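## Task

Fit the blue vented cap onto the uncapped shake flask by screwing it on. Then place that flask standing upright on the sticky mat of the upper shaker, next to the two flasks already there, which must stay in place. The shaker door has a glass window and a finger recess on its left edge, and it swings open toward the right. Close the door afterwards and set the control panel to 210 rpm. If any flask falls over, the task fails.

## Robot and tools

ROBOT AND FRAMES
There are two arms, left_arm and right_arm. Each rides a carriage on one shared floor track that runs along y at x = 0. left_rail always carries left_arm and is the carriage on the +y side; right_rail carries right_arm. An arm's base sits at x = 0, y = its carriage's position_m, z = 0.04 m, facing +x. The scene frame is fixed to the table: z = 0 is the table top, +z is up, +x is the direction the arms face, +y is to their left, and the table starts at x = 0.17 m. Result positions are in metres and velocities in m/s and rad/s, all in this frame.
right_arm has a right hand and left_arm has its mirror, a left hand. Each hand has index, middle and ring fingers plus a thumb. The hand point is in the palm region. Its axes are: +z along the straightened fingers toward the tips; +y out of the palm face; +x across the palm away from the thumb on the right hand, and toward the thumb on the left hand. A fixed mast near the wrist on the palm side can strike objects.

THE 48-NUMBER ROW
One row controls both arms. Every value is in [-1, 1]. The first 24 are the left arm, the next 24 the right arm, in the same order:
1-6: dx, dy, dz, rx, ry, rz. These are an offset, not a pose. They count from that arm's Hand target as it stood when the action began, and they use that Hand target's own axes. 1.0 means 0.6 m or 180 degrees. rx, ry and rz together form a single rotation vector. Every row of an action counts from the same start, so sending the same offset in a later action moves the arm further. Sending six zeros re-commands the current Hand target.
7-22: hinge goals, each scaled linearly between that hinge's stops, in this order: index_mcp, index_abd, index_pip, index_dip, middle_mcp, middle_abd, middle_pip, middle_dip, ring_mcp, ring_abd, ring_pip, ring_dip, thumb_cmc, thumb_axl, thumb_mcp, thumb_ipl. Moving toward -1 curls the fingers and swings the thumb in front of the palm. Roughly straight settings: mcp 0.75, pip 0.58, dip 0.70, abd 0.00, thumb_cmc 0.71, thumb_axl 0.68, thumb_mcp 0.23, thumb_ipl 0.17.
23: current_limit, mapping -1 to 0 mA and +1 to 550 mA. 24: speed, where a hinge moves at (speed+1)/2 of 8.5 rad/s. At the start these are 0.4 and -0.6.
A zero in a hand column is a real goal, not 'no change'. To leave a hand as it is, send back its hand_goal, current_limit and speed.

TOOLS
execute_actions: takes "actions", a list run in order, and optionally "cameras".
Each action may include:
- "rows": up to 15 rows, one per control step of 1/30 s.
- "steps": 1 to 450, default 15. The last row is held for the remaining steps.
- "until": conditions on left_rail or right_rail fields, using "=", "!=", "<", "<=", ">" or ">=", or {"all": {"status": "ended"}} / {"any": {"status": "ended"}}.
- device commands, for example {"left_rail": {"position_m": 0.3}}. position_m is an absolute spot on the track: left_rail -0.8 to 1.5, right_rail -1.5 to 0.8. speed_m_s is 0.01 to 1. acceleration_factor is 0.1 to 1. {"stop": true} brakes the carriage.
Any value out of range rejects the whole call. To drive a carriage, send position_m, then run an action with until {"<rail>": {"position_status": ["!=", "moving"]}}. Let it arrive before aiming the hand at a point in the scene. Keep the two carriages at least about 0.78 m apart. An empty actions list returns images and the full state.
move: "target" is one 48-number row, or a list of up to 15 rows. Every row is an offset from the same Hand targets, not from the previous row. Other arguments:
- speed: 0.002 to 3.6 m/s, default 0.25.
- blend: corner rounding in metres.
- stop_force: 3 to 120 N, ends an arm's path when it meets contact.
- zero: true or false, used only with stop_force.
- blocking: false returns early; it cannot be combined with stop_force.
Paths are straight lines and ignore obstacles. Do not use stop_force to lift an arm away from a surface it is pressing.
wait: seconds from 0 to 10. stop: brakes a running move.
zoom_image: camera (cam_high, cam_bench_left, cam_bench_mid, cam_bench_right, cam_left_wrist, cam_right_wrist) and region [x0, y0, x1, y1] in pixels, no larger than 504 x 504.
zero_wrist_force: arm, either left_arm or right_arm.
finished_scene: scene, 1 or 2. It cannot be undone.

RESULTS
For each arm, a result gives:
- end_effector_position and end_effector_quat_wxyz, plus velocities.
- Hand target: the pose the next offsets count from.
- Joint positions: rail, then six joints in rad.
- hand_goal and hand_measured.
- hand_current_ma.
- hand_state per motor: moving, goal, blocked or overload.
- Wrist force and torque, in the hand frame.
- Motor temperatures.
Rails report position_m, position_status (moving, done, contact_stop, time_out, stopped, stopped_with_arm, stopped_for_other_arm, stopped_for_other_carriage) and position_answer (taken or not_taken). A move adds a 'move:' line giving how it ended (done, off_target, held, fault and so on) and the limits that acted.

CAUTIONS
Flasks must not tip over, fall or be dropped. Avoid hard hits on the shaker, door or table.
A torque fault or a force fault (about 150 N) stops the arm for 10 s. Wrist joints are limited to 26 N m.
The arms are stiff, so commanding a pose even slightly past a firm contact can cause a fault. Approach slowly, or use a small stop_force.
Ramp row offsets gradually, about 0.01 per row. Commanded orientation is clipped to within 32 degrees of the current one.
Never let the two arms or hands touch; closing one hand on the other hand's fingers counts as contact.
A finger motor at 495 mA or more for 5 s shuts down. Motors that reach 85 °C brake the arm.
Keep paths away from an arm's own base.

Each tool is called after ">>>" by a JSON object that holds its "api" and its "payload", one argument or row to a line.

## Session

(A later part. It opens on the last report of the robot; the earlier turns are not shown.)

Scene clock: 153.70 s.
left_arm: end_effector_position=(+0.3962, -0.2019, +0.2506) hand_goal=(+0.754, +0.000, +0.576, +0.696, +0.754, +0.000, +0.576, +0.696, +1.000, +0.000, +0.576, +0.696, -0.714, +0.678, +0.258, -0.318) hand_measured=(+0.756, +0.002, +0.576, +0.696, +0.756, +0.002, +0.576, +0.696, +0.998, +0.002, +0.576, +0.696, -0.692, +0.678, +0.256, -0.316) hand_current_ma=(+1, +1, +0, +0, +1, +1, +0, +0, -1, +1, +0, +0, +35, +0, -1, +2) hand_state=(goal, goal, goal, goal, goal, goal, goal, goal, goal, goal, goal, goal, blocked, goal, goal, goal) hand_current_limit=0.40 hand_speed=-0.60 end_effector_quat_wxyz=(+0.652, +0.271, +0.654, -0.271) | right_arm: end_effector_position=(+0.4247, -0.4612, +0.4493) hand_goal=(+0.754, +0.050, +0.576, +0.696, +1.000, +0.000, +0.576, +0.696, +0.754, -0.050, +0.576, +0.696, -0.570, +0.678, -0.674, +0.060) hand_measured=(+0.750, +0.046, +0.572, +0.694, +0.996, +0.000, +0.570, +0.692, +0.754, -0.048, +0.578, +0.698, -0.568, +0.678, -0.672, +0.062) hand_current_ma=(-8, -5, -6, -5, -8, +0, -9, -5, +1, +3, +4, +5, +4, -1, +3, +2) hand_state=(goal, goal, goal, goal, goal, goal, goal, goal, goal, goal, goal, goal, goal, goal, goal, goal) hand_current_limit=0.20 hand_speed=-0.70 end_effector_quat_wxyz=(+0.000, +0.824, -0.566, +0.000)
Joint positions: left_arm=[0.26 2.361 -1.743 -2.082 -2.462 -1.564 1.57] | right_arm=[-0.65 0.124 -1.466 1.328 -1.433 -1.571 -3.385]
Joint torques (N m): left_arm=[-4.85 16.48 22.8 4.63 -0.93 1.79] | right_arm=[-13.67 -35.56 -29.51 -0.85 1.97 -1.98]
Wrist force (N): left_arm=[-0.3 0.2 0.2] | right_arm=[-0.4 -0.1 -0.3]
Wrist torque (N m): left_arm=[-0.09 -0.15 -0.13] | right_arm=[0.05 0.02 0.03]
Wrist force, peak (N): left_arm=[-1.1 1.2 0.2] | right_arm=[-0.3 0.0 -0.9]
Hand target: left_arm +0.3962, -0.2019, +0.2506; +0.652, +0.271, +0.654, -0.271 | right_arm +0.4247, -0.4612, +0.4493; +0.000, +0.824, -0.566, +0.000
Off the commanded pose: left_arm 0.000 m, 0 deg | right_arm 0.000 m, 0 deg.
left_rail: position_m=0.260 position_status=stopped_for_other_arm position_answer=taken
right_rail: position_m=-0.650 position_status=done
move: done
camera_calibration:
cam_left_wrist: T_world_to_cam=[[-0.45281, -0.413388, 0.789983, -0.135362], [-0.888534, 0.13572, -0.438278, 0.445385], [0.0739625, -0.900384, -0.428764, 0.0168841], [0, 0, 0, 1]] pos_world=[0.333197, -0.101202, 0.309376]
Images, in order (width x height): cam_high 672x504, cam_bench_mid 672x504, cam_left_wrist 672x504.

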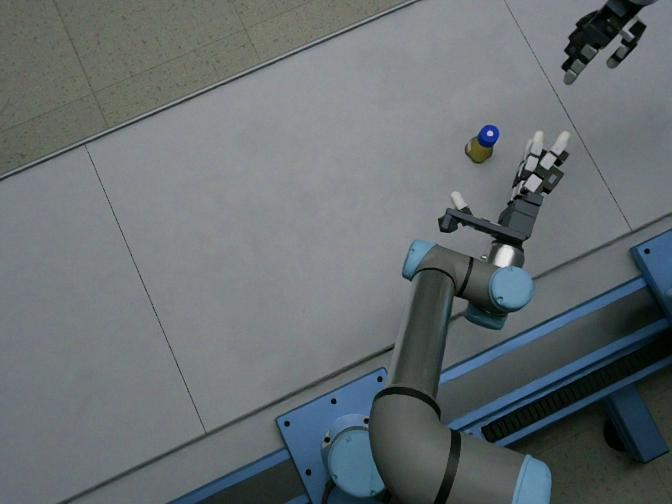

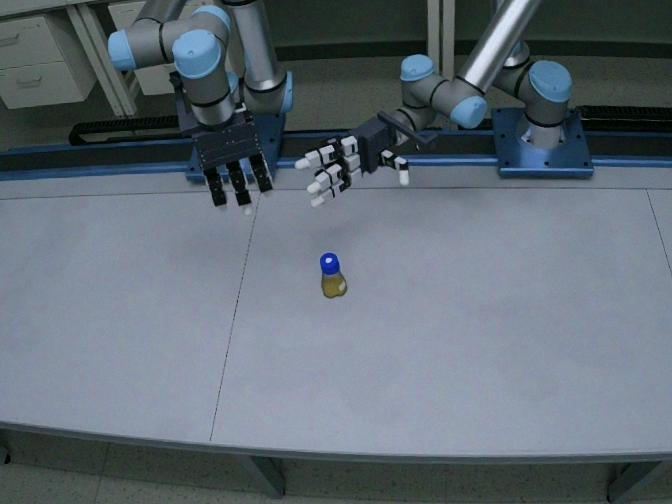

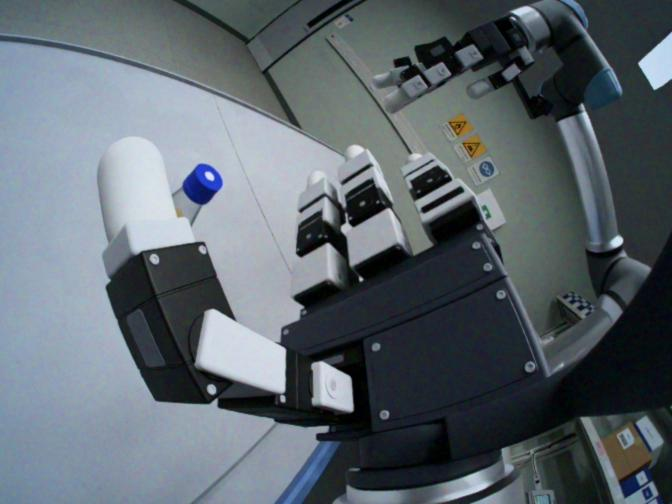

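>>> {"api": "move", "payload": {
  "target": [0.309,0.0035,0.0035,0,0,0,0.754,0,0.576,0.696,0.754,0,0.576,0.696,1.0,0,0.576,0.696,-0.714,0.678,0.258,-0.319,0.4,-0.6,0,0,0,0,0,0,0.754,0.05,0.576,0.696,1.0,0,0.576,0.696,0.754,-0.05,0.576,0.696,-0.571,0.678,-0.674,0.059,0.2,-0.7],
  "speed": 0.1,
  "stop_force": 10,
  "cameras": ["cam_bench_mid","cam_left_wrist","cam_high"]
}}

>>> {"api": "zoom_image", "payload": {
  "camera": "cam_left_wrist",
  "region": [60, 60, 400, 400]
}}

>>> {"api": "zoom_image", "payload": {
  "camera": "cam_bench_mid",
  "region": [260, 180, 440, 330]
}}

Scene clock: 157.33 s.
left_arm: end_effector_position=(+0.3987, -0.2015, +0.0652) hand_goal=(+0.754, +0.000, +0.576, +0.696, +0.754, +0.000, +0.576, +0.696, +1.000, +0.000, +0.576, +0.696, -0.714, +0.678, +0.258, -0.318) hand_measured=(+0.756, +0.002, +0.576, +0.696, +0.756, +0.002, +0.576, +0.696, +0.998, +0.002, +0.576, +0.696, -0.694, +0.678, +0.256, -0.316) hand_current_ma=(+1, +1, +0, +0, +1, +1, +0, +0, -1, +1, +0, +0, +34, +0, -1, +2) hand_state=(goal, goal, goal, goal, goal, goal, goal, goal, goal, goal, goal, goal, blocked, goal, goal, goal) hand_current_limit=0.40 hand_speed=-0.60 end_effector_quat_wxyz=(+0.652, +0.271, +0.654, -0.271) | right_arm: end_effector_position=(+0.4247, -0.4612, +0.4493) hand_goal=(+0.754, +0.050, +0.576, +0.696, +1.000, +0.000, +0.576, +0.696, +0.754, -0.050, +0.576, +0.696, -0.570, +0.678, -0.674, +0.060) hand_measured=(+0.750, +0.046, +0.572, +0.694, +0.996, +0.000, +0.570, +0.692, +0.754, -0.048, +0.578, +0.698, -0.568, +0.678, -0.672, +0.062) hand_current_ma=(-8, -5, -6, -5, -8, +0, -9, -5, +1, +3, +4, +5, +4, -1, +3, +2) hand_state=(goal, goal, goal, goal, goal, goal, goal, goal, goal, goal, goal, goal, goal, goal, goal, goal) hand_current_limit=0.20 hand_speed=-0.70 end_effector_quat_wxyz=(+0.000, +0.824, -0.566, +0.000)
Joint positions: left_arm=[0.26 2.367 -2.165 -2.183 -1.939 -1.559 1.57] | right_arm=[-0.65 0.124 -1.466 1.328 -1.433 -1.571 -3.385]
Joint torques (N m): left_arm=[10.13 24.47 13.39 4.97 1.55 1.65] | right_arm=[-14.29 -35.29 -29.16 -1.11 1.79 -2.25]
Wrist force (N): left_arm=[-0.4 0.0 -0.2] | right_arm=[-0.4 -0.1 -0.4]
Wrist torque (N m): left_arm=[-0.09 -0.17 -0.11] | right_arm=[0.06 0.02 0.04]
Wrist force, peak (N): left_arm=[-1.3 0.0 0.5] | right_arm=[-0.5 -0.1 -0.8]
Hand target: left_arm +0.3987, -0.2015, +0.0652; +0.652, +0.271, +0.654, -0.271 | right_arm +0.4247, -0.4612, +0.4493; +0.000, +0.824, -0.566, +0.000
Off the commanded pose: left_arm 0.000 m, 0 deg | right_arm 0.000 m, 0 deg.
left_rail: position_m=0.260 position_status=stopped_for_other_arm position_answer=taken
right_rail: position_m=-0.650 position_status=done
move: done
camera_calibration:
cam_left_wrist: T_world_to_cam=[[-0.452881, -0.413377, 0.789948, 0.0124274], [-0.888498, 0.135751, -0.438342, 0.366294], [0.0739638, -0.900384, -0.428764, -0.062434], [0, 0, 0, 1]] pos_world=[0.335697, -0.100802, 0.123976]
Images, in order (width x height): cam_high 672x504, cam_bench_mid 672x504, cam_left_wrist 672x504.

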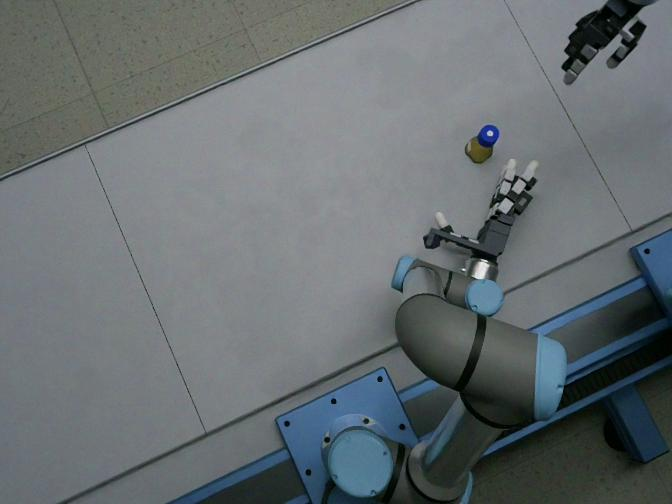

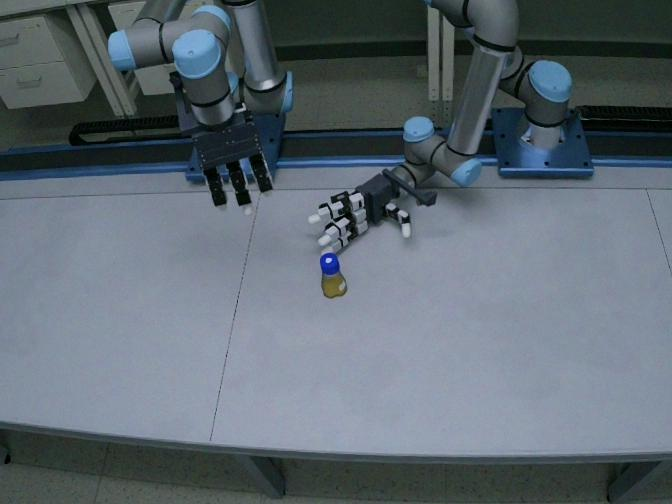

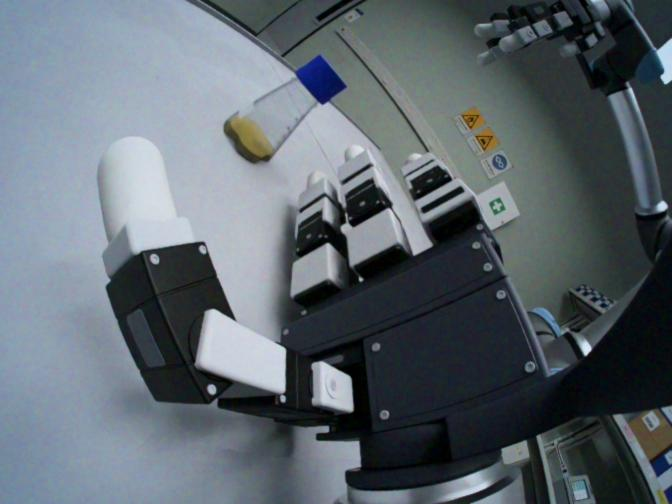

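Scaled by 1.482 from the camera's 672x504 image, which has a finer 960x720 frame.

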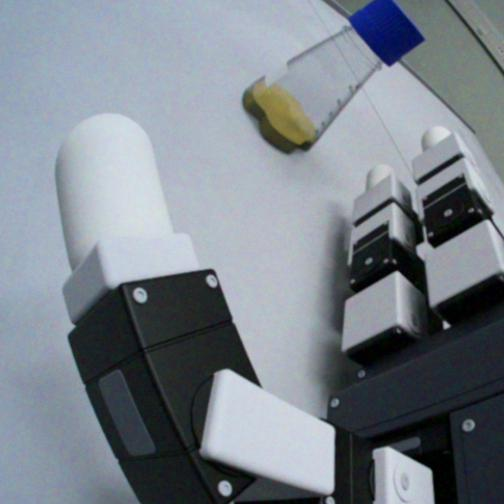

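Scaled by 2.800 from the camera's 672x504 image, which has a finer 960x720 frame.

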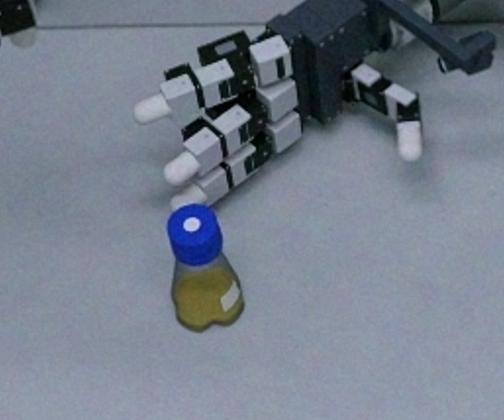

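>>> {"api": "zoom_image", "payload": {
  "camera": "cam_left_wrist",
  "region": [215, 45, 355, 165]
}}

Scaled by 3.600 from the camera's 672x504 image, which has a finer 960x720 frame.

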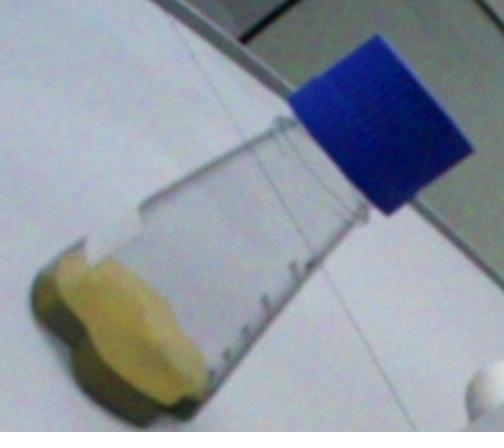

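>>> {"api": "move", "payload": {
  "target": [
    [0.0167,0,0.03,0,0,0,0.754,0,0.576,0.696,0.754,0,0.576,0.696,1.0,0,0.576,0.696,-0.714,0.678,0.258,-0.319,0.4,-0.6,0,0,0,0,0,0,0.754,0.05,0.576,0.696,1.0,0,0.576,0.696,0.754,-0.05,0.576,0.696,-0.571,0.678,-0.674,0.059,0.2,-0.7],
    [0.0167,0,0.20,0,0,0,0.754,0,0.576,0.696,0.754,0,0.576,0.696,1.0,0,0.576,0.696,-0.714,0.678,0.258,-0.319,0.4,-0.6,0,0,0,0,0,0,0.754,0.05,0.576,0.696,1.0,0,0.576,0.696,0.754,-0.05,0.576,0.696,-0.571,0.678,-0.674,0.059,0.2,-0.7]
  ],
  "speed": 0.06,
  "stop_force": 4,
  "cameras": ["cam_bench_mid","cam_left_wrist","cam_high"]
}}

>>> {"api": "zoom_image", "payload": {
  "camera": "cam_left_wrist",
  "region": [60, 60, 400, 400]
}}

>>> {"api": "zoom_image", "payload": {
  "camera": "cam_bench_mid",
  "region": [260, 180, 440, 330]
}}

Scene clock: 161.30 s.
left_arm: end_effector_position=(+0.4834, -0.2865, +0.0548) hand_goal=(+0.754, +0.000, +0.576, +0.696, +0.754, +0.000, +0.576, +0.696, +1.000, +0.000, +0.576, +0.696, -0.714, +0.678, +0.258, -0.318) hand_measured=(+0.756, +0.002, +0.576, +0.696, +0.756, +0.002, +0.576, +0.696, +0.998, +0.002, +0.576, +0.696, -0.694, +0.678, +0.256, -0.316) hand_current_ma=(+1, +1, +0, +0, +1, +1, +0, +0, -1, +1, +0, +0, +34, +0, -1, +2) hand_state=(goal, goal, goal, goal, goal, goal, goal, goal, goal, goal, goal, goal, blocked, goal, goal, goal) hand_current_limit=0.40 hand_speed=-0.60 end_effector_quat_wxyz=(+0.652, +0.271, +0.654, -0.271) | right_arm: end_effector_position=(+0.4247, -0.4612, +0.4493) hand_goal=(+0.754, +0.050, +0.576, +0.696, +1.000, +0.000, +0.576, +0.696, +0.754, -0.050, +0.576, +0.696, -0.570, +0.678, -0.674, +0.060) hand_measured=(+0.750, +0.046, +0.572, +0.694, +0.996, +0.000, +0.570, +0.692, +0.754, -0.048, +0.578, +0.698, -0.568, +0.678, -0.672, +0.062) hand_current_ma=(-8, -5, -6, -5, -8, +0, -9, -5, +1, +3, +4, +5, +4, -1, +3, +2) hand_state=(goal, goal, goal, goal, goal, goal, goal, goal, goal, goal, goal, goal, goal, goal, goal, goal) hand_current_limit=0.20 hand_speed=-0.70 end_effector_quat_wxyz=(+0.000, +0.824, -0.566, +0.000)
Joint positions: left_arm=[0.26 2.364 -2.328 -1.831 -2.128 -1.562 1.57] | right_arm=[-0.65 0.124 -1.466 1.328 -1.433 -1.571 -3.385]
Joint torques (N m): left_arm=[-5.84 33.86 16.86 -0.88 -1.2 -0.58] | right_arm=[-14.11 -35.34 -29.34 -1.06 1.91 -2.05]
Wrist force (N): left_arm=[-0.2 0.2 -0.1] | right_arm=[-0.3 -0.1 -0.3]
Wrist torque (N m): left_arm=[-0.05 -0.20 -0.13] | right_arm=[0.05 0.01 0.04]
Wrist force, peak (N): left_arm=[-0.8 -0.1 -0.7] | right_arm=[-0.3 -0.5 -0.6]
Hand target: left_arm +0.4834, -0.2865, +0.0548; +0.652, +0.271, +0.654, -0.271 | right_arm +0.4247, -0.4612, +0.4493; +0.000, +0.824, -0.566, +0.000
Off the commanded pose: left_arm 0.000 m, 0 deg | right_arm 0.000 m, 0 deg.
left_rail: position_m=0.260 position_status=stopped_for_other_arm position_answer=taken
right_rail: position_m=-0.650 position_status=done
move: done
camera_calibration:
cam_left_wrist: T_world_to_cam=[[-0.452876, -0.413449, 0.789914, 0.0238533], [-0.888501, 0.135791, -0.438324, 0.448536], [0.073961, -0.900345, -0.428846, -0.149672], [0, 0, 0, 1]] pos_world=[0.420397, -0.185802, 0.113576]
Images, in order (width x height): cam_high 672x504, cam_bench_mid 672x504, cam_left_wrist 672x504.

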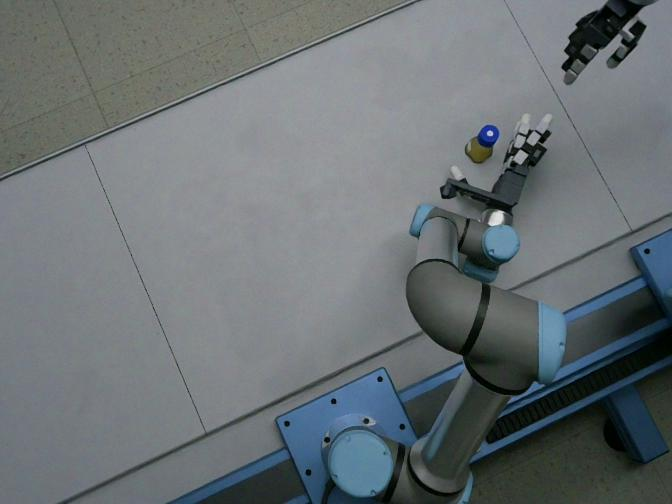

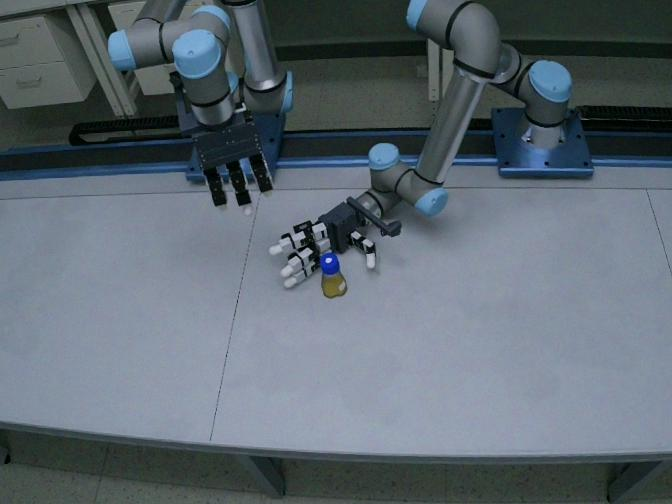

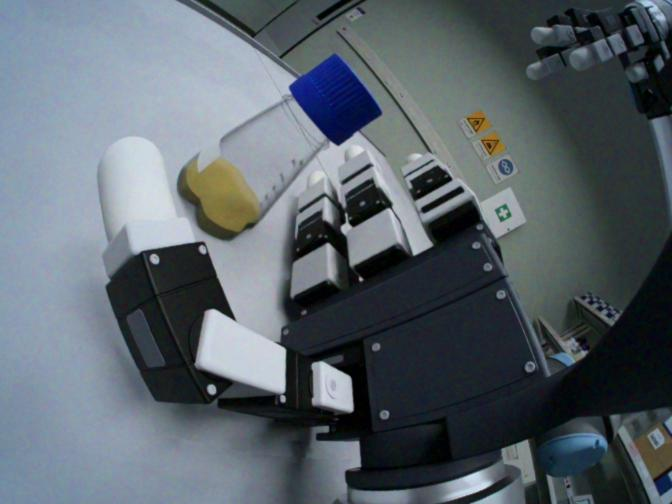

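Scaled by 1.482 from the camera's 672x504 image, which has a finer 960x720 frame.

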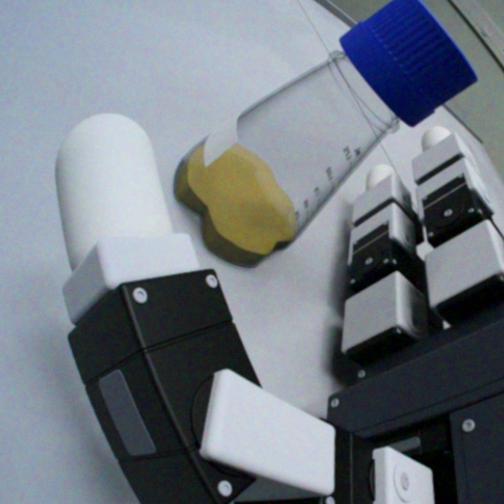

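Scaled by 2.800 from the camera's 672x504 image, which has a finer 960x720 frame.

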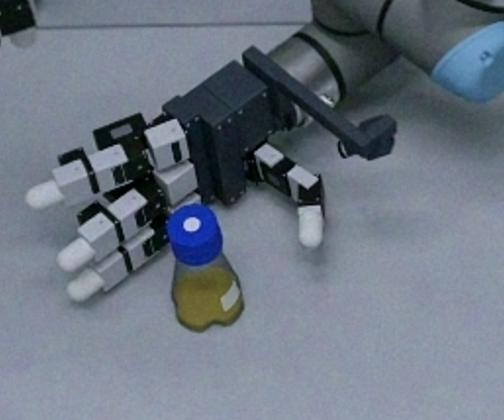

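>>> {"api": "move", "payload": {
  "target": [0,0,0.045,0,0,0,0.754,0,0.576,0.696,0.754,0,0.576,0.696,1.0,0,0.576,0.696,-0.714,0.678,0.258,-0.319,0.4,-0.6,0,0,0,0,0,0,0.754,0.05,0.576,0.696,1.0,0,0.576,0.696,0.754,-0.05,0.576,0.696,-0.571,0.678,-0.674,0.059,0.2,-0.7],
  "speed": 0.06,
  "stop_force": 4
}}

>>> {"api": "execute_actions", "payload": {
  "actions": [
    {"rows":[[0,0,0,0,0,0,0.70,0,0.1,0.1,0.70,0,0.1,0.1,1.0,0,0.576,0.696,-0.714,0.678,0.258,-0.6,0.2,-0.8,0,0,0,0,0,0,0.754,0.05,0.576,0.696,1.0,0,0.576,0.696,0.754,-0.05,0.576,0.696,-0.571,0.678,-0.674,0.059,0.2,-0.7]],"steps":45}
  ],
  "cameras": ["cam_bench_mid","cam_left_wrist","cam_high"]
}}

>>> {"api": "zoom_image", "payload": {
  "camera": "cam_left_wrist",
  "region": [60, 60, 400, 400]
}}

>>> {"api": "zoom_image", "payload": {
  "camera": "cam_bench_mid",
  "region": [260, 200, 400, 320]
}}

Scene clock: 164.60 s.
left_arm: end_effector_position=(+0.5025, -0.3056, +0.0547) hand_goal=(+0.754, +0.000, +0.576, +0.696, +0.754, +0.000, +0.576, +0.696, +1.000, +0.000, +0.576, +0.696, -0.714, +0.678, +0.258, -0.318) hand_measured=(+0.756, +0.002, +0.576, +0.696, +0.756, +0.002, +0.576, +0.696, +0.998, +0.002, +0.576, +0.696, -0.694, +0.678, +0.256, -0.316) hand_current_ma=(+1, +1, +0, +0, +1, +1, +0, +0, -1, +1, +0, +0, +34, +0, -1, +2) hand_state=(goal, goal, goal, goal, goal, goal, goal, goal, goal, goal, goal, goal, blocked, goal, goal, goal) hand_current_limit=0.40 hand_speed=-0.60 end_effector_quat_wxyz=(+0.652, +0.271, +0.654, -0.271) | right_arm: end_effector_position=(+0.4247, -0.4612, +0.4493) hand_goal=(+0.754, +0.050, +0.576, +0.696, +1.000, +0.000, +0.576, +0.696, +0.754, -0.050, +0.576, +0.696, -0.570, +0.678, -0.674, +0.060) hand_measured=(+0.750, +0.046, +0.572, +0.694, +0.996, +0.000, +0.570, +0.692, +0.754, -0.048, +0.578, +0.698, -0.568, +0.678, -0.672, +0.062) hand_current_ma=(-8, -5, -6, -5, -8, +0, -9, -5, +1, +3, +4, +5, +4, -1, +3, +2) hand_state=(goal, goal, goal, goal, goal, goal, goal, goal, goal, goal, goal, goal, goal, goal, goal, goal) hand_current_limit=0.20 hand_speed=-0.70 end_effector_quat_wxyz=(+0.000, +0.824, -0.566, +0.000)
Joint positions: left_arm=[0.26 2.363 -2.363 -1.746 -2.177 -1.562 1.57] | right_arm=[-0.65 0.124 -1.466 1.328 -1.433 -1.571 -3.385]
Joint torques (N m): left_arm=[-5.53 34.81 18.44 -0.97 -1.22 -0.56] | right_arm=[-13.72 -35.27 -29.36 -1.12 1.97 -2.05]
Wrist force (N): left_arm=[-0.4 0.3 -0.1] | right_arm=[-0.2 -0.2 -0.3]
Wrist torque (N m): left_arm=[-0.06 -0.14 -0.12] | right_arm=[0.04 0.00 0.05]
Wrist force, peak (N): left_arm=[-0.8 0.6 -0.1] | right_arm=[-0.6 -0.4 -0.5]
Hand target: left_arm +0.5025, -0.3056, +0.0547; +0.652, +0.271, +0.654, -0.271 | right_arm +0.4247, -0.4612, +0.4493; +0.000, +0.824, -0.566, +0.000
Off the commanded pose: left_arm 0.000 m, 0 deg | right_arm 0.000 m, 0 deg.
left_rail: position_m=0.260 position_status=stopped_for_other_arm position_answer=taken
right_rail: position_m=-0.650 position_status=done
move: done

Scene clock: 166.30 s.
left_arm: end_effector_position=(+0.5025, -0.3056, +0.0547) hand_goal=(+0.700, +0.000, +0.100, +0.100, +0.700, +0.000, +0.100, +0.100, +1.000, +0.000, +0.576, +0.696, -0.714, +0.678, +0.258, -0.600) hand_measured=(+0.702, +0.002, +0.104, +0.102, +0.702, +0.002, +0.104, +0.104, +0.998, +0.002, +0.576, +0.696, -0.694, +0.678, +0.256, -0.598) hand_current_ma=(+2, +1, +2, +2, +2, +1, +2, +2, -1, +1, +0, +0, +34, +0, -1, +2) hand_state=(goal, goal, goal, goal, goal, goal, goal, goal, goal, goal, goal, goal, blocked, goal, goal, goal) hand_current_limit=0.20 hand_speed=-0.80 end_effector_quat_wxyz=(+0.652, +0.271, +0.654, -0.271) | right_arm: end_effector_position=(+0.4247, -0.4612, +0.4493) hand_goal=(+0.754, +0.050, +0.576, +0.696, +1.000, +0.000, +0.576, +0.696, +0.754, -0.050, +0.576, +0.696, -0.570, +0.678, -0.674, +0.060) hand_measured=(+0.750, +0.046, +0.572, +0.694, +0.996, +0.000, +0.570, +0.692, +0.754, -0.048, +0.578, +0.698, -0.568, +0.678, -0.672, +0.062) hand_current_ma=(-8, -5, -6, -5, -8, +0, -9, -5, +1, +3, +4, +5, +4, -1, +3, +2) hand_state=(goal, goal, goal, goal, goal, goal, goal, goal, goal, goal, goal, goal, goal, goal, goal, goal) hand_current_limit=0.20 hand_speed=-0.70 end_effector_quat_wxyz=(+0.000, +0.824, -0.566, +0.000)
Joint positions: left_arm=[0.26 2.363 -2.363 -1.746 -2.177 -1.562 1.57] | right_arm=[-0.65 0.124 -1.466 1.328 -1.433 -1.571 -3.385]
Joint torques (N m): left_arm=[-3.51 35.44 18.23 -0.94 -0.4 -0.07] | right_arm=[-14.1 -35.2 -28.73 -1.26 1.79 -2.27]
Wrist force (N): left_arm=[-0.2 0.3 0.1] | right_arm=[-0.2 -0.3 -0.4]
Wrist torque (N m): left_arm=[-0.07 -0.18 -0.12] | right_arm=[0.03 -0.01 0.05]
Wrist force, peak (N): left_arm=[-0.8 0.5 0.1] | right_arm=[-0.2 -0.4 -0.7]
Hand target: left_arm +0.5025, -0.3056, +0.0547; +0.652, +0.271, +0.654, -0.271 | right_arm +0.4247, -0.4612, +0.4493; +0.000, +0.824, -0.566, +0.000
Off the commanded pose: left_arm 0.000 m, 0 deg | right_arm 0.000 m, 0 deg.
left_rail: position_m=0.260 position_status=stopped_for_other_arm position_answer=taken
right_rail: position_m=-0.650 position_status=done
camera_calibration:
cam_left_wrist: T_world_to_cam=[[-0.452881, -0.413377, 0.789948, 0.0246531], [-0.888498, 0.135751, -0.438342, 0.46796], [0.0739638, -0.900384, -0.428764, -0.168336], [0, 0, 0, 1]] pos_world=[0.439397, -0.204902, 0.113476]
Images, in order (width x height): cam_high 672x504, cam_bench_mid 672x504, cam_left_wrist 672x504.

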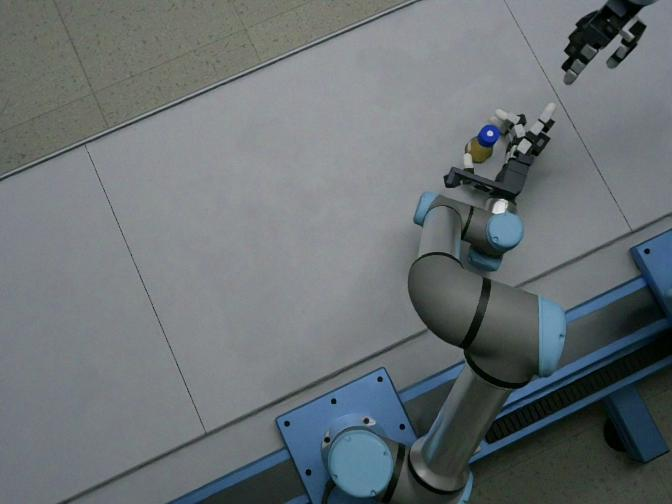

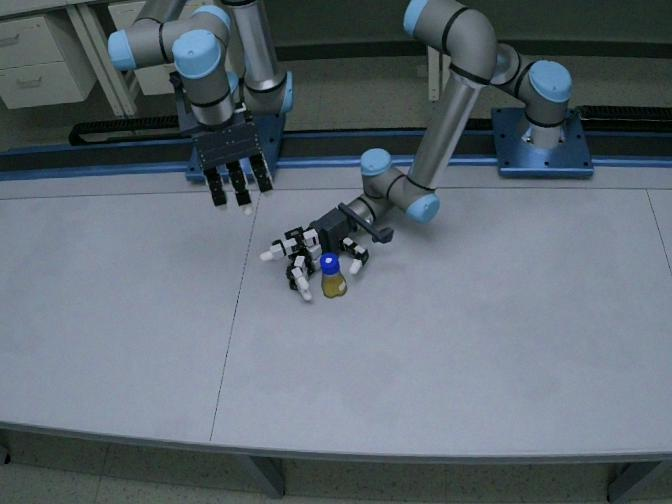

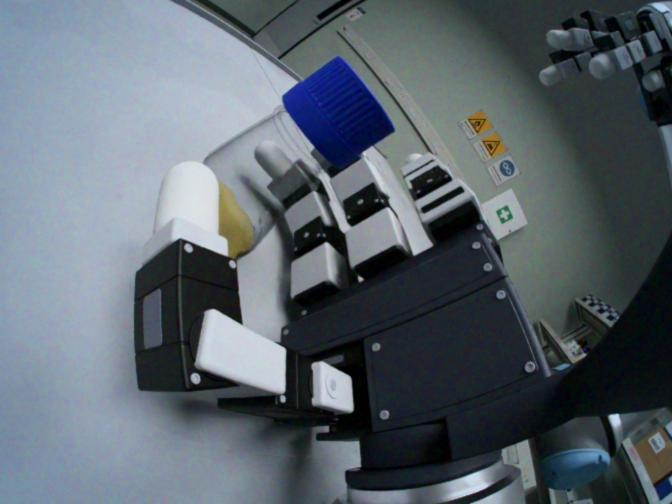

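Scaled by 1.482 from the camera's 672x504 image, which has a finer 960x720 frame.

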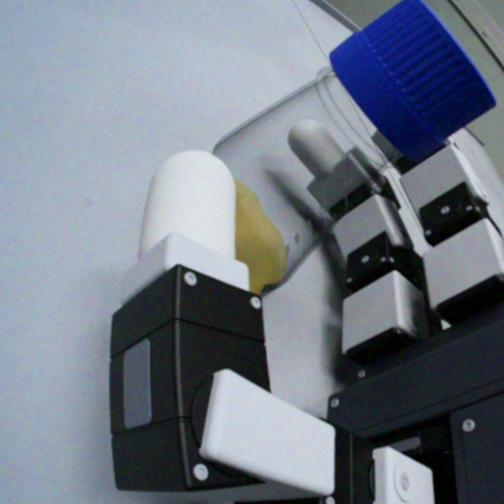

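Scaled by 3.600 from the camera's 672x504 image, which has a finer 960x720 frame.

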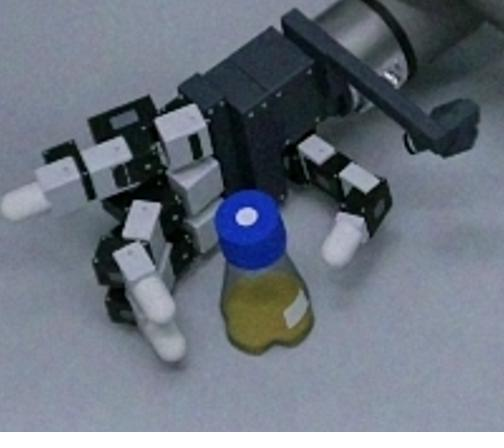

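>>> {"api": "execute_actions", "payload": {
  "actions": [],
  "cameras": ["cam_left_wrist","cam_right_wrist","cam_bench_mid"]
}}

Scene clock: 168.37 s.
left_arm: end_effector_position=(+0.5025, -0.3056, +0.0547) hand_goal=(+0.700, +0.000, +0.100, +0.100, +0.700, +0.000, +0.100, +0.100, +1.000, +0.000, +0.576, +0.696, -0.714, +0.678, +0.258, -0.600) hand_measured=(+0.702, +0.002, +0.104, +0.102, +0.702, +0.002, +0.104, +0.104, +0.998, +0.002, +0.576, +0.696, -0.694, +0.678, +0.256, -0.598) hand_current_ma=(+2, +1, +2, +2, +2, +1, +2, +2, -1, +1, +0, +0, +34, +0, -1, +2) hand_state=(goal, goal, goal, goal, goal, goal, goal, goal, goal, goal, goal, goal, blocked, goal, goal, goal) hand_current_limit=0.20 hand_speed=-0.80 end_effector_quat_wxyz=(+0.652, +0.271, +0.654, -0.271) | right_arm: end_effector_position=(+0.4247, -0.4612, +0.4493) hand_goal=(+0.754, +0.050, +0.576, +0.696, +1.000, +0.000, +0.576, +0.696, +0.754, -0.050, +0.576, +0.696, -0.570, +0.678, -0.674, +0.060) hand_measured=(+0.750, +0.046, +0.572, +0.694, +0.996, +0.000, +0.570, +0.692, +0.754, -0.048, +0.578, +0.698, -0.568, +0.678, -0.672, +0.062) hand_current_ma=(-8, -5, -6, -5, -8, +0, -9, -5, +1, +3, +4, +5, +4, -1, +3, +2) hand_state=(goal, goal, goal, goal, goal, goal, goal, goal, goal, goal, goal, goal, goal, goal, goal, goal) hand_current_limit=0.20 hand_speed=-0.70 end_effector_quat_wxyz=(+0.000, +0.824, -0.566, +0.000)
Joint positions: left_arm=[0.26 2.363 -2.363 -1.746 -2.177 -1.562 1.57] | right_arm=[-0.65 0.124 -1.466 1.328 -1.433 -1.571 -3.385]
Joint velocities: within noise
Joint torques (N m): left_arm=[-1.03 36.17 17.23 -0.62 0.34 0.46] | right_arm=[-13.48 -34.87 -28.92 -1.25 1.76 -2.13]
Motor temperatures (°C): left_arm=[37 33 41 42 39 44] | right_arm=[35 40 33 51 36 35]
Wrist force (N): left_arm=[-0.5 0.7 0.0] | right_arm=[-0.4 -0.3 -0.3]
Wrist torque (N m): left_arm=[-0.01 -0.14 -0.17] | right_arm=[0.03 0.02 0.03]
Wrist force, peak (N): left_arm=[-0.5 0.7 0.0] | right_arm=[-0.4 -0.3 -0.7]
Hand target: left_arm +0.5025, -0.3056, +0.0547; +0.652, +0.271, +0.654, -0.271 | right_arm +0.4247, -0.4612, +0.4493; +0.000, +0.824, -0.566, +0.000
Off the commanded pose: left_arm 0.000 m, 0 deg | right_arm 0.000 m, 0 deg.
left_rail: position_m=0.260 position_status=stopped_for_other_arm position_answer=taken
right_rail: position_m=-0.650 position_status=done
camera_calibration:
cam_left_wrist: T_world_to_cam=[[-0.452881, -0.413377, 0.789948, 0.0246531], [-0.888498, 0.135751, -0.438342, 0.46796], [0.0739638, -0.900384, -0.428764, -0.168336], [0, 0, 0, 1]] pos_world=[0.439397, -0.204902, 0.113476]
cam_right_wrist: T_world_to_cam=[[-0.884978, 0.465232, 0.0193316, 0.611785], [0.343003, 0.623267, 0.702771, -0.217464], [0.314903, 0.628567, -0.711153, 0.604764], [0, 0, 0, 1]] pos_world=[0.425565, -0.529219, 0.571081]
Images, in order (width x height): cam_bench_mid 672x504, cam_left_wrist 672x504, cam_right_wrist 672x504.

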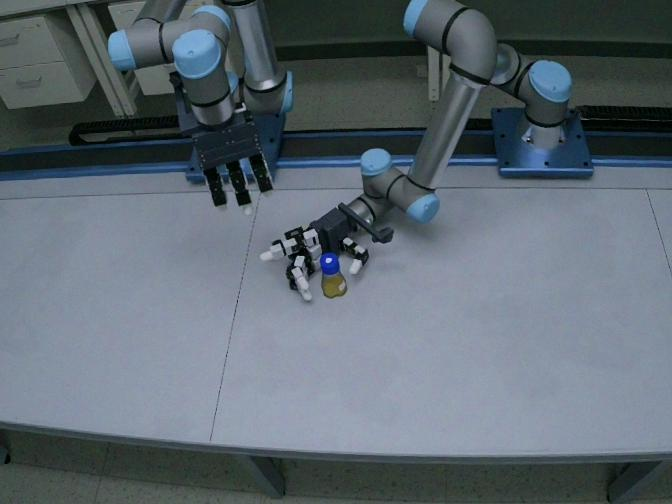

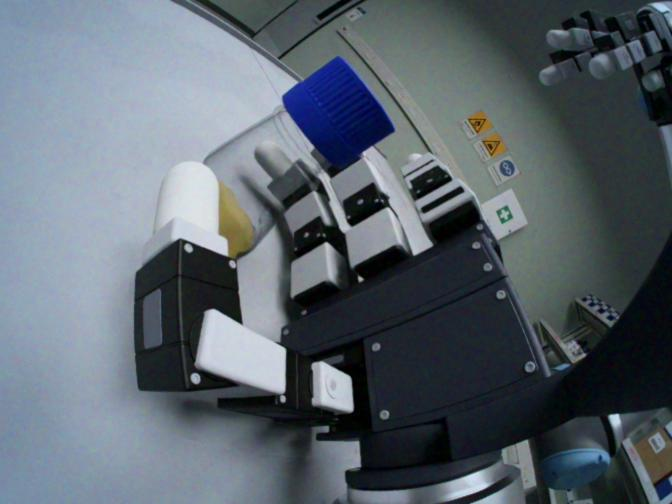

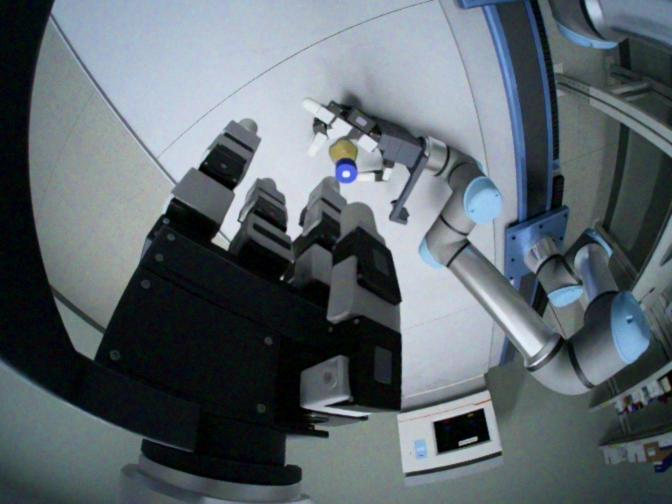

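>>> {"api": "execute_actions", "payload": {
  "actions": [
    {"rows":[[0,0,0,0,0,0,0.616,0,-0.066,-0.116,0.58,0,-0.13,-0.18,1.0,0,0.576,0.696,-0.714,0.678,0.258,-0.7,0.2,-0.9,0,0,0,0,0,0,0.754,0.05,0.576,0.696,1.0,0,0.576,0.696,0.754,-0.05,0.576,0.696,-0.571,0.678,-0.674,0.059,0.2,-0.7]],"steps":45}
  ],
  "cameras": ["cam_left_wrist"]
}}

Scene clock: 170.70 s.
left_arm: end_effector_position=(+0.5025, -0.3056, +0.0547) hand_goal=(+0.616, +0.000, -0.066, -0.116, +0.580, +0.000, -0.130, -0.180, +1.000, +0.000, +0.576, +0.696, -0.714, +0.678, +0.258, -0.700) hand_measured=(+0.618, +0.002, -0.062, -0.114, +0.582, +0.002, -0.126, -0.176, +0.998, +0.002, +0.576, +0.696, -0.694, +0.678, +0.256, -0.698) hand_current_ma=(+2, +1, +2, +2, +2, +1, +2, +2, -1, +1, +0, +0, +34, +0, -1, +2) hand_state=(goal, goal, goal, goal, goal, goal, goal, goal, goal, goal, goal, goal, blocked, goal, goal, goal) hand_current_limit=0.20 hand_speed=-0.90 end_effector_quat_wxyz=(+0.652, +0.271, +0.654, -0.271) | right_arm: end_effector_position=(+0.4247, -0.4612, +0.4493) hand_goal=(+0.754, +0.050, +0.576, +0.696, +1.000, +0.000, +0.576, +0.696, +0.754, -0.050, +0.576, +0.696, -0.570, +0.678, -0.674, +0.060) hand_measured=(+0.750, +0.046, +0.572, +0.694, +0.996, +0.000, +0.570, +0.692, +0.754, -0.048, +0.578, +0.698, -0.568, +0.678, -0.672, +0.062) hand_current_ma=(-8, -5, -6, -5, -8, +0, -9, -5, +1, +3, +4, +5, +4, -1, +3, +2) hand_state=(goal, goal, goal, goal, goal, goal, goal, goal, goal, goal, goal, goal, goal, goal, goal, goal) hand_current_limit=0.20 hand_speed=-0.70 end_effector_quat_wxyz=(+0.000, +0.824, -0.566, +0.000)
Joint positions: left_arm=[0.26 2.363 -2.363 -1.746 -2.177 -1.562 1.57] | right_arm=[-0.65 0.124 -1.466 1.328 -1.433 -1.571 -3.385]
Joint torques (N m): left_arm=[1.5 35.91 18.07 -0.57 1.28 1.11] | right_arm=[-13.93 -34.89 -28.66 -1.19 1.91 -1.98]
Wrist force (N): left_arm=[-0.2 0.3 -0.2] | right_arm=[0.0 -0.3 -0.4]
Wrist torque (N m): left_arm=[-0.04 -0.19 -0.15] | right_arm=[0.04 -0.03 0.06]
Wrist force, peak (N): left_arm=[-0.7 0.3 -0.4] | right_arm=[-0.8 -0.2 -0.5]
Hand target: left_arm +0.5025, -0.3056, +0.0547; +0.652, +0.271, +0.654, -0.271 | right_arm +0.4247, -0.4612, +0.4493; +0.000, +0.824, -0.566, +0.000
Off the commanded pose: left_arm 0.000 m, 0 deg | right_arm 0.000 m, 0 deg.
left_rail: position_m=0.260 position_status=stopped_for_other_arm position_answer=taken
right_rail: position_m=-0.650 position_status=done
camera_calibration:
cam_left_wrist: T_world_to_cam=[[-0.452881, -0.413377, 0.789948, 0.0246531], [-0.888498, 0.135751, -0.438342, 0.46796], [0.0739638, -0.900384, -0.428764, -0.168336], [0, 0, 0, 1]] pos_world=[0.439397, -0.204902, 0.113476]
Images, in order (width x height): cam_left_wrist 672x504.

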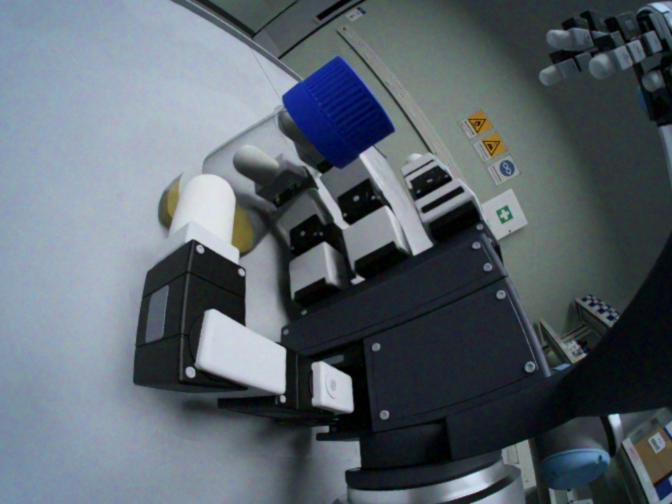

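>>> {"api": "execute_actions", "payload": {
  "actions": [
    {"rows":[[0,0,0,0,0,0,0.60,0,-0.11,-0.17,0.565,0,-0.17,-0.23,1.0,0,0.576,0.696,-0.714,0.678,0.258,-0.78,0.0,-0.9,0,0,0,0,0,0,0.754,0.05,0.576,0.696,1.0,0,0.576,0.696,0.754,-0.05,0.576,0.696,-0.571,0.678,-0.674,0.059,0.2,-0.7]],"steps":30},
    {"rows":[[0,0,0,0,0,0,0.59,0,-0.13,-0.19,0.55,0,-0.2,-0.26,1.0,0,0.576,0.696,-0.714,0.678,0.24,-0.84,0.0,-0.9,0,0,0,0,0,0,0.754,0.05,0.576,0.696,1.0,0,0.576,0.696,0.754,-0.05,0.576,0.696,-0.571,0.678,-0.674,0.059,0.2,-0.7]],"steps":30}
  ],
  "cameras": ["cam_left_wrist"]
}}

Scene clock: 173.33 s.
left_arm: end_effector_position=(+0.5025, -0.3056, +0.0547) hand_goal=(+0.590, +0.000, -0.130, -0.190, +0.550, +0.000, -0.200, -0.260, +1.000, +0.000, +0.576, +0.696, -0.714, +0.678, +0.240, -0.840) hand_measured=(+0.594, +0.002, -0.126, -0.188, +0.556, +0.002, -0.192, -0.254, +0.998, +0.002, +0.576, +0.696, -0.698, +0.678, +0.242, -0.834) hand_current_ma=(+2, +1, +2, +2, +7, +1, +8, +5, -1, +1, +0, +0, +25, +0, +2, +9) hand_state=(goal, goal, goal, goal, goal, goal, goal, goal, goal, goal, goal, goal, goal, goal, goal, goal) hand_current_limit=0.00 hand_speed=-0.90 end_effector_quat_wxyz=(+0.652, +0.271, +0.654, -0.271) | right_arm: end_effector_position=(+0.4247, -0.4612, +0.4493) hand_goal=(+0.754, +0.050, +0.576, +0.696, +1.000, +0.000, +0.576, +0.696, +0.754, -0.050, +0.576, +0.696, -0.570, +0.678, -0.674, +0.060) hand_measured=(+0.750, +0.046, +0.572, +0.694, +0.996, +0.000, +0.570, +0.692, +0.754, -0.048, +0.578, +0.698, -0.568, +0.678, -0.672, +0.062) hand_current_ma=(-8, -5, -6, -5, -8, +0, -9, -5, +1, +3, +4, +5, +4, -1, +3, +2) hand_state=(goal, goal, goal, goal, goal, goal, goal, goal, goal, goal, goal, goal, goal, goal, goal, goal) hand_current_limit=0.20 hand_speed=-0.70 end_effector_quat_wxyz=(+0.000, +0.824, -0.566, +0.000)
Joint positions: left_arm=[0.26 2.363 -2.363 -1.746 -2.177 -1.562 1.57] | right_arm=[-0.65 0.124 -1.466 1.328 -1.433 -1.571 -3.385]
Joint torques (N m): left_arm=[4.8 36.01 17.3 -0.48 1.08 1.74] | right_arm=[-13.42 -35.66 -28.3 -1.08 1.79 -2.22]
Wrist force (N): left_arm=[-0.6 0.6 -0.1] | right_arm=[-0.4 0.0 -0.5]
Wrist torque (N m): left_arm=[-0.04 -0.13 -0.18] | right_arm=[0.07 0.02 0.03]
Wrist force, peak (N): left_arm=[-0.5 0.8 -0.2] | right_arm=[-0.2 -0.6 -0.8]
Hand target: left_arm +0.5025, -0.3056, +0.0547; +0.652, +0.271, +0.654, -0.271 | right_arm +0.4247, -0.4612, +0.4493; +0.000, +0.824, -0.566, +0.000
Off the commanded pose: left_arm 0.000 m, 0 deg | right_arm 0.000 m, 0 deg.
left_rail: position_m=0.260 position_status=stopped_for_other_arm position_answer=taken
right_rail: position_m=-0.650 position_status=done
camera_calibration:
cam_left_wrist: T_world_to_cam=[[-0.452881, -0.413377, 0.789948, 0.0246531], [-0.888498, 0.135751, -0.438342, 0.46796], [0.0739638, -0.900384, -0.428764, -0.168336], [0, 0, 0, 1]] pos_world=[0.439397, -0.204902, 0.113476]
Images, in order (width x height): cam_left_wrist 672x504.

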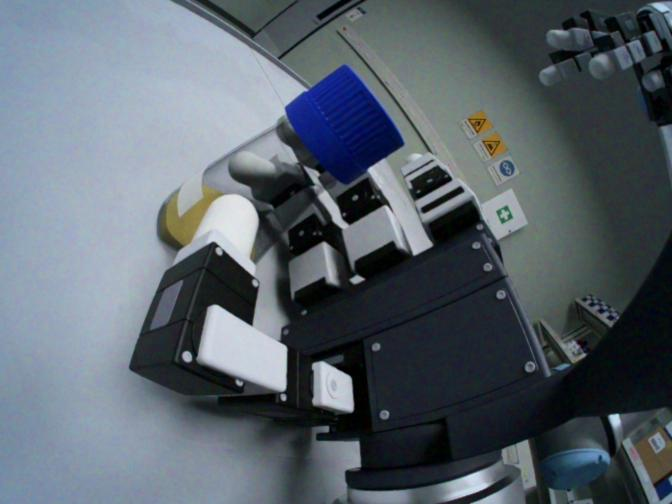

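>>> {"api": "execute_actions", "payload": {
  "actions": [
    {"rows":[[0,0,0,0,0,0,0.57,0,-0.16,-0.22,0.575,0,-0.15,-0.20,1.0,0,0.576,0.696,-0.714,0.678,0.24,-0.84,0.0,-0.9,0,0,0,0,0,0,0.754,0.05,0.576,0.696,1.0,0,0.576,0.696,0.754,-0.05,0.576,0.696,-0.571,0.678,-0.674,0.059,0.2,-0.7]],"steps":30}
  ],
  "cameras": ["cam_left_wrist","cam_right_wrist"]
}}

>>> {"api": "zoom_image", "payload": {
  "camera": "cam_right_wrist",
  "region": [260, 80, 460, 230]
}}

Scene clock: 175.53 s.
left_arm: end_effector_position=(+0.5025, -0.3056, +0.0547) hand_goal=(+0.570, +0.000, -0.160, -0.220, +0.576, +0.000, -0.150, -0.200, +1.000, +0.000, +0.576, +0.696, -0.714, +0.678, +0.240, -0.840) hand_measured=(+0.588, +0.002, -0.134, -0.202, +0.574, +0.002, -0.154, -0.204, +0.998, +0.002, +0.576, +0.696, -0.698, +0.678, +0.244, -0.838) hand_current_ma=(+27, +1, +46, +26, -2, +1, -2, -2, -1, +1, +0, +0, +25, +0, +5, +2) hand_state=(goal, goal, blocked, goal, goal, goal, goal, goal, goal, goal, goal, goal, goal, goal, goal, goal) hand_current_limit=0.00 hand_speed=-0.90 end_effector_quat_wxyz=(+0.652, +0.271, +0.654, -0.271) | right_arm: end_effector_position=(+0.4247, -0.4612, +0.4493) hand_goal=(+0.754, +0.050, +0.576, +0.696, +1.000, +0.000, +0.576, +0.696, +0.754, -0.050, +0.576, +0.696, -0.570, +0.678, -0.674, +0.060) hand_measured=(+0.750, +0.046, +0.572, +0.694, +0.996, +0.000, +0.570, +0.692, +0.754, -0.048, +0.578, +0.698, -0.568, +0.678, -0.672, +0.062) hand_current_ma=(-8, -5, -6, -5, -8, +0, -9, -5, +1, +3, +4, +5, +4, -1, +3, +2) hand_state=(goal, goal, goal, goal, goal, goal, goal, goal, goal, goal, goal, goal, goal, goal, goal, goal) hand_current_limit=0.20 hand_speed=-0.70 end_effector_quat_wxyz=(+0.000, +0.824, -0.566, +0.000)
Joint positions: left_arm=[0.26 2.363 -2.363 -1.746 -2.177 -1.562 1.57] | right_arm=[-0.65 0.124 -1.466 1.328 -1.433 -1.571 -3.385]
Joint torques (N m): left_arm=[6.22 36.08 16.73 -0.39 1.01 1.66] | right_arm=[-14.33 -35.06 -28.55 -1.45 1.74 -2.06]
Wrist force (N): left_arm=[-0.3 0.3 -0.2] | right_arm=[0.1 -0.5 -0.4]
Wrist torque (N m): left_arm=[-0.05 -0.20 -0.16] | right_arm=[0.01 -0.04 0.06]
Wrist force, peak (N): left_arm=[-0.5 0.9 0.0] | right_arm=[-0.6 -0.1 -0.6]
Hand target: left_arm +0.5025, -0.3056, +0.0547; +0.652, +0.271, +0.654, -0.271 | right_arm +0.4247, -0.4612, +0.4493; +0.000, +0.824, -0.566, +0.000
Off the commanded pose: left_arm 0.000 m, 0 deg | right_arm 0.000 m, 0 deg.
left_rail: position_m=0.260 position_status=stopped_for_other_arm position_answer=taken
right_rail: position_m=-0.650 position_status=done
camera_calibration:
cam_left_wrist: T_world_to_cam=[[-0.452881, -0.413377, 0.789948, 0.0246531], [-0.888498, 0.135751, -0.438342, 0.46796], [0.0739638, -0.900384, -0.428764, -0.168336], [0, 0, 0, 1]] pos_world=[0.439397, -0.204902, 0.113476]
cam_right_wrist: T_world_to_cam=[[-0.884978, 0.465232, 0.0193316, 0.611785], [0.343003, 0.623267, 0.702771, -0.217464], [0.314903, 0.628567, -0.711153, 0.604764], [0, 0, 0, 1]] pos_world=[0.425565, -0.529219, 0.571081]
Images, in order (width x height): cam_left_wrist 672x504, cam_right_wrist 672x504.

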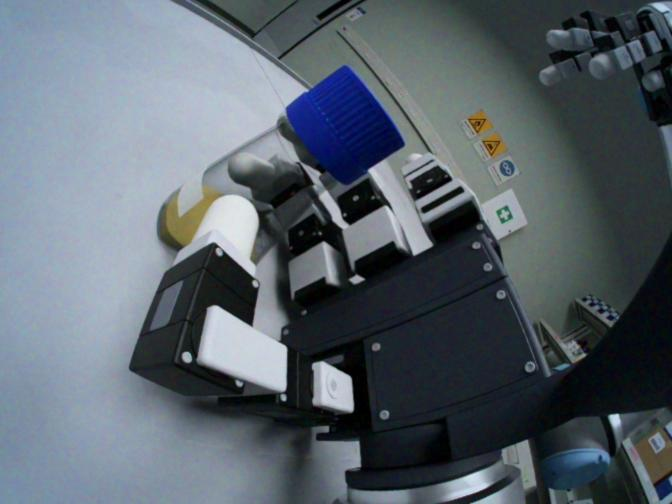

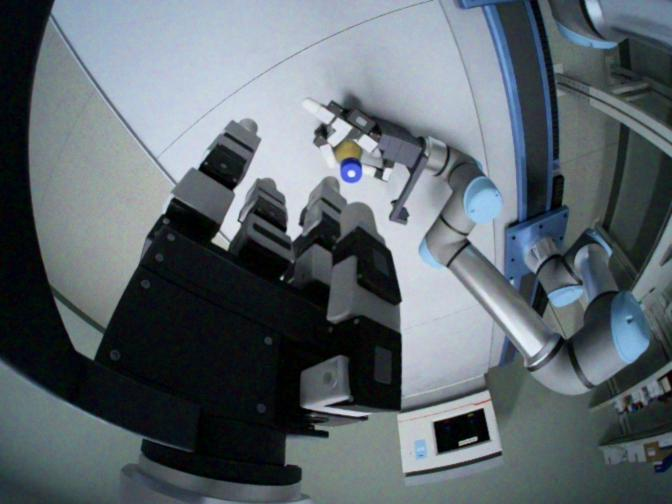

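Scaled by 2.520 from the camera's 672x504 image, which has a finer 960x720 frame.

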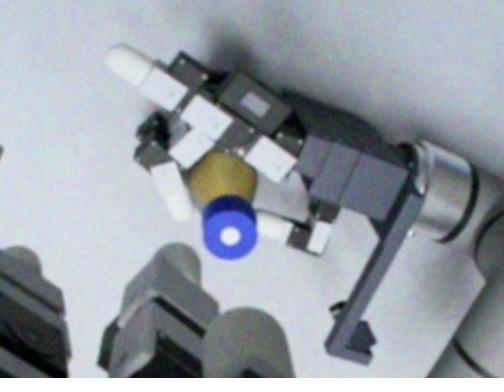

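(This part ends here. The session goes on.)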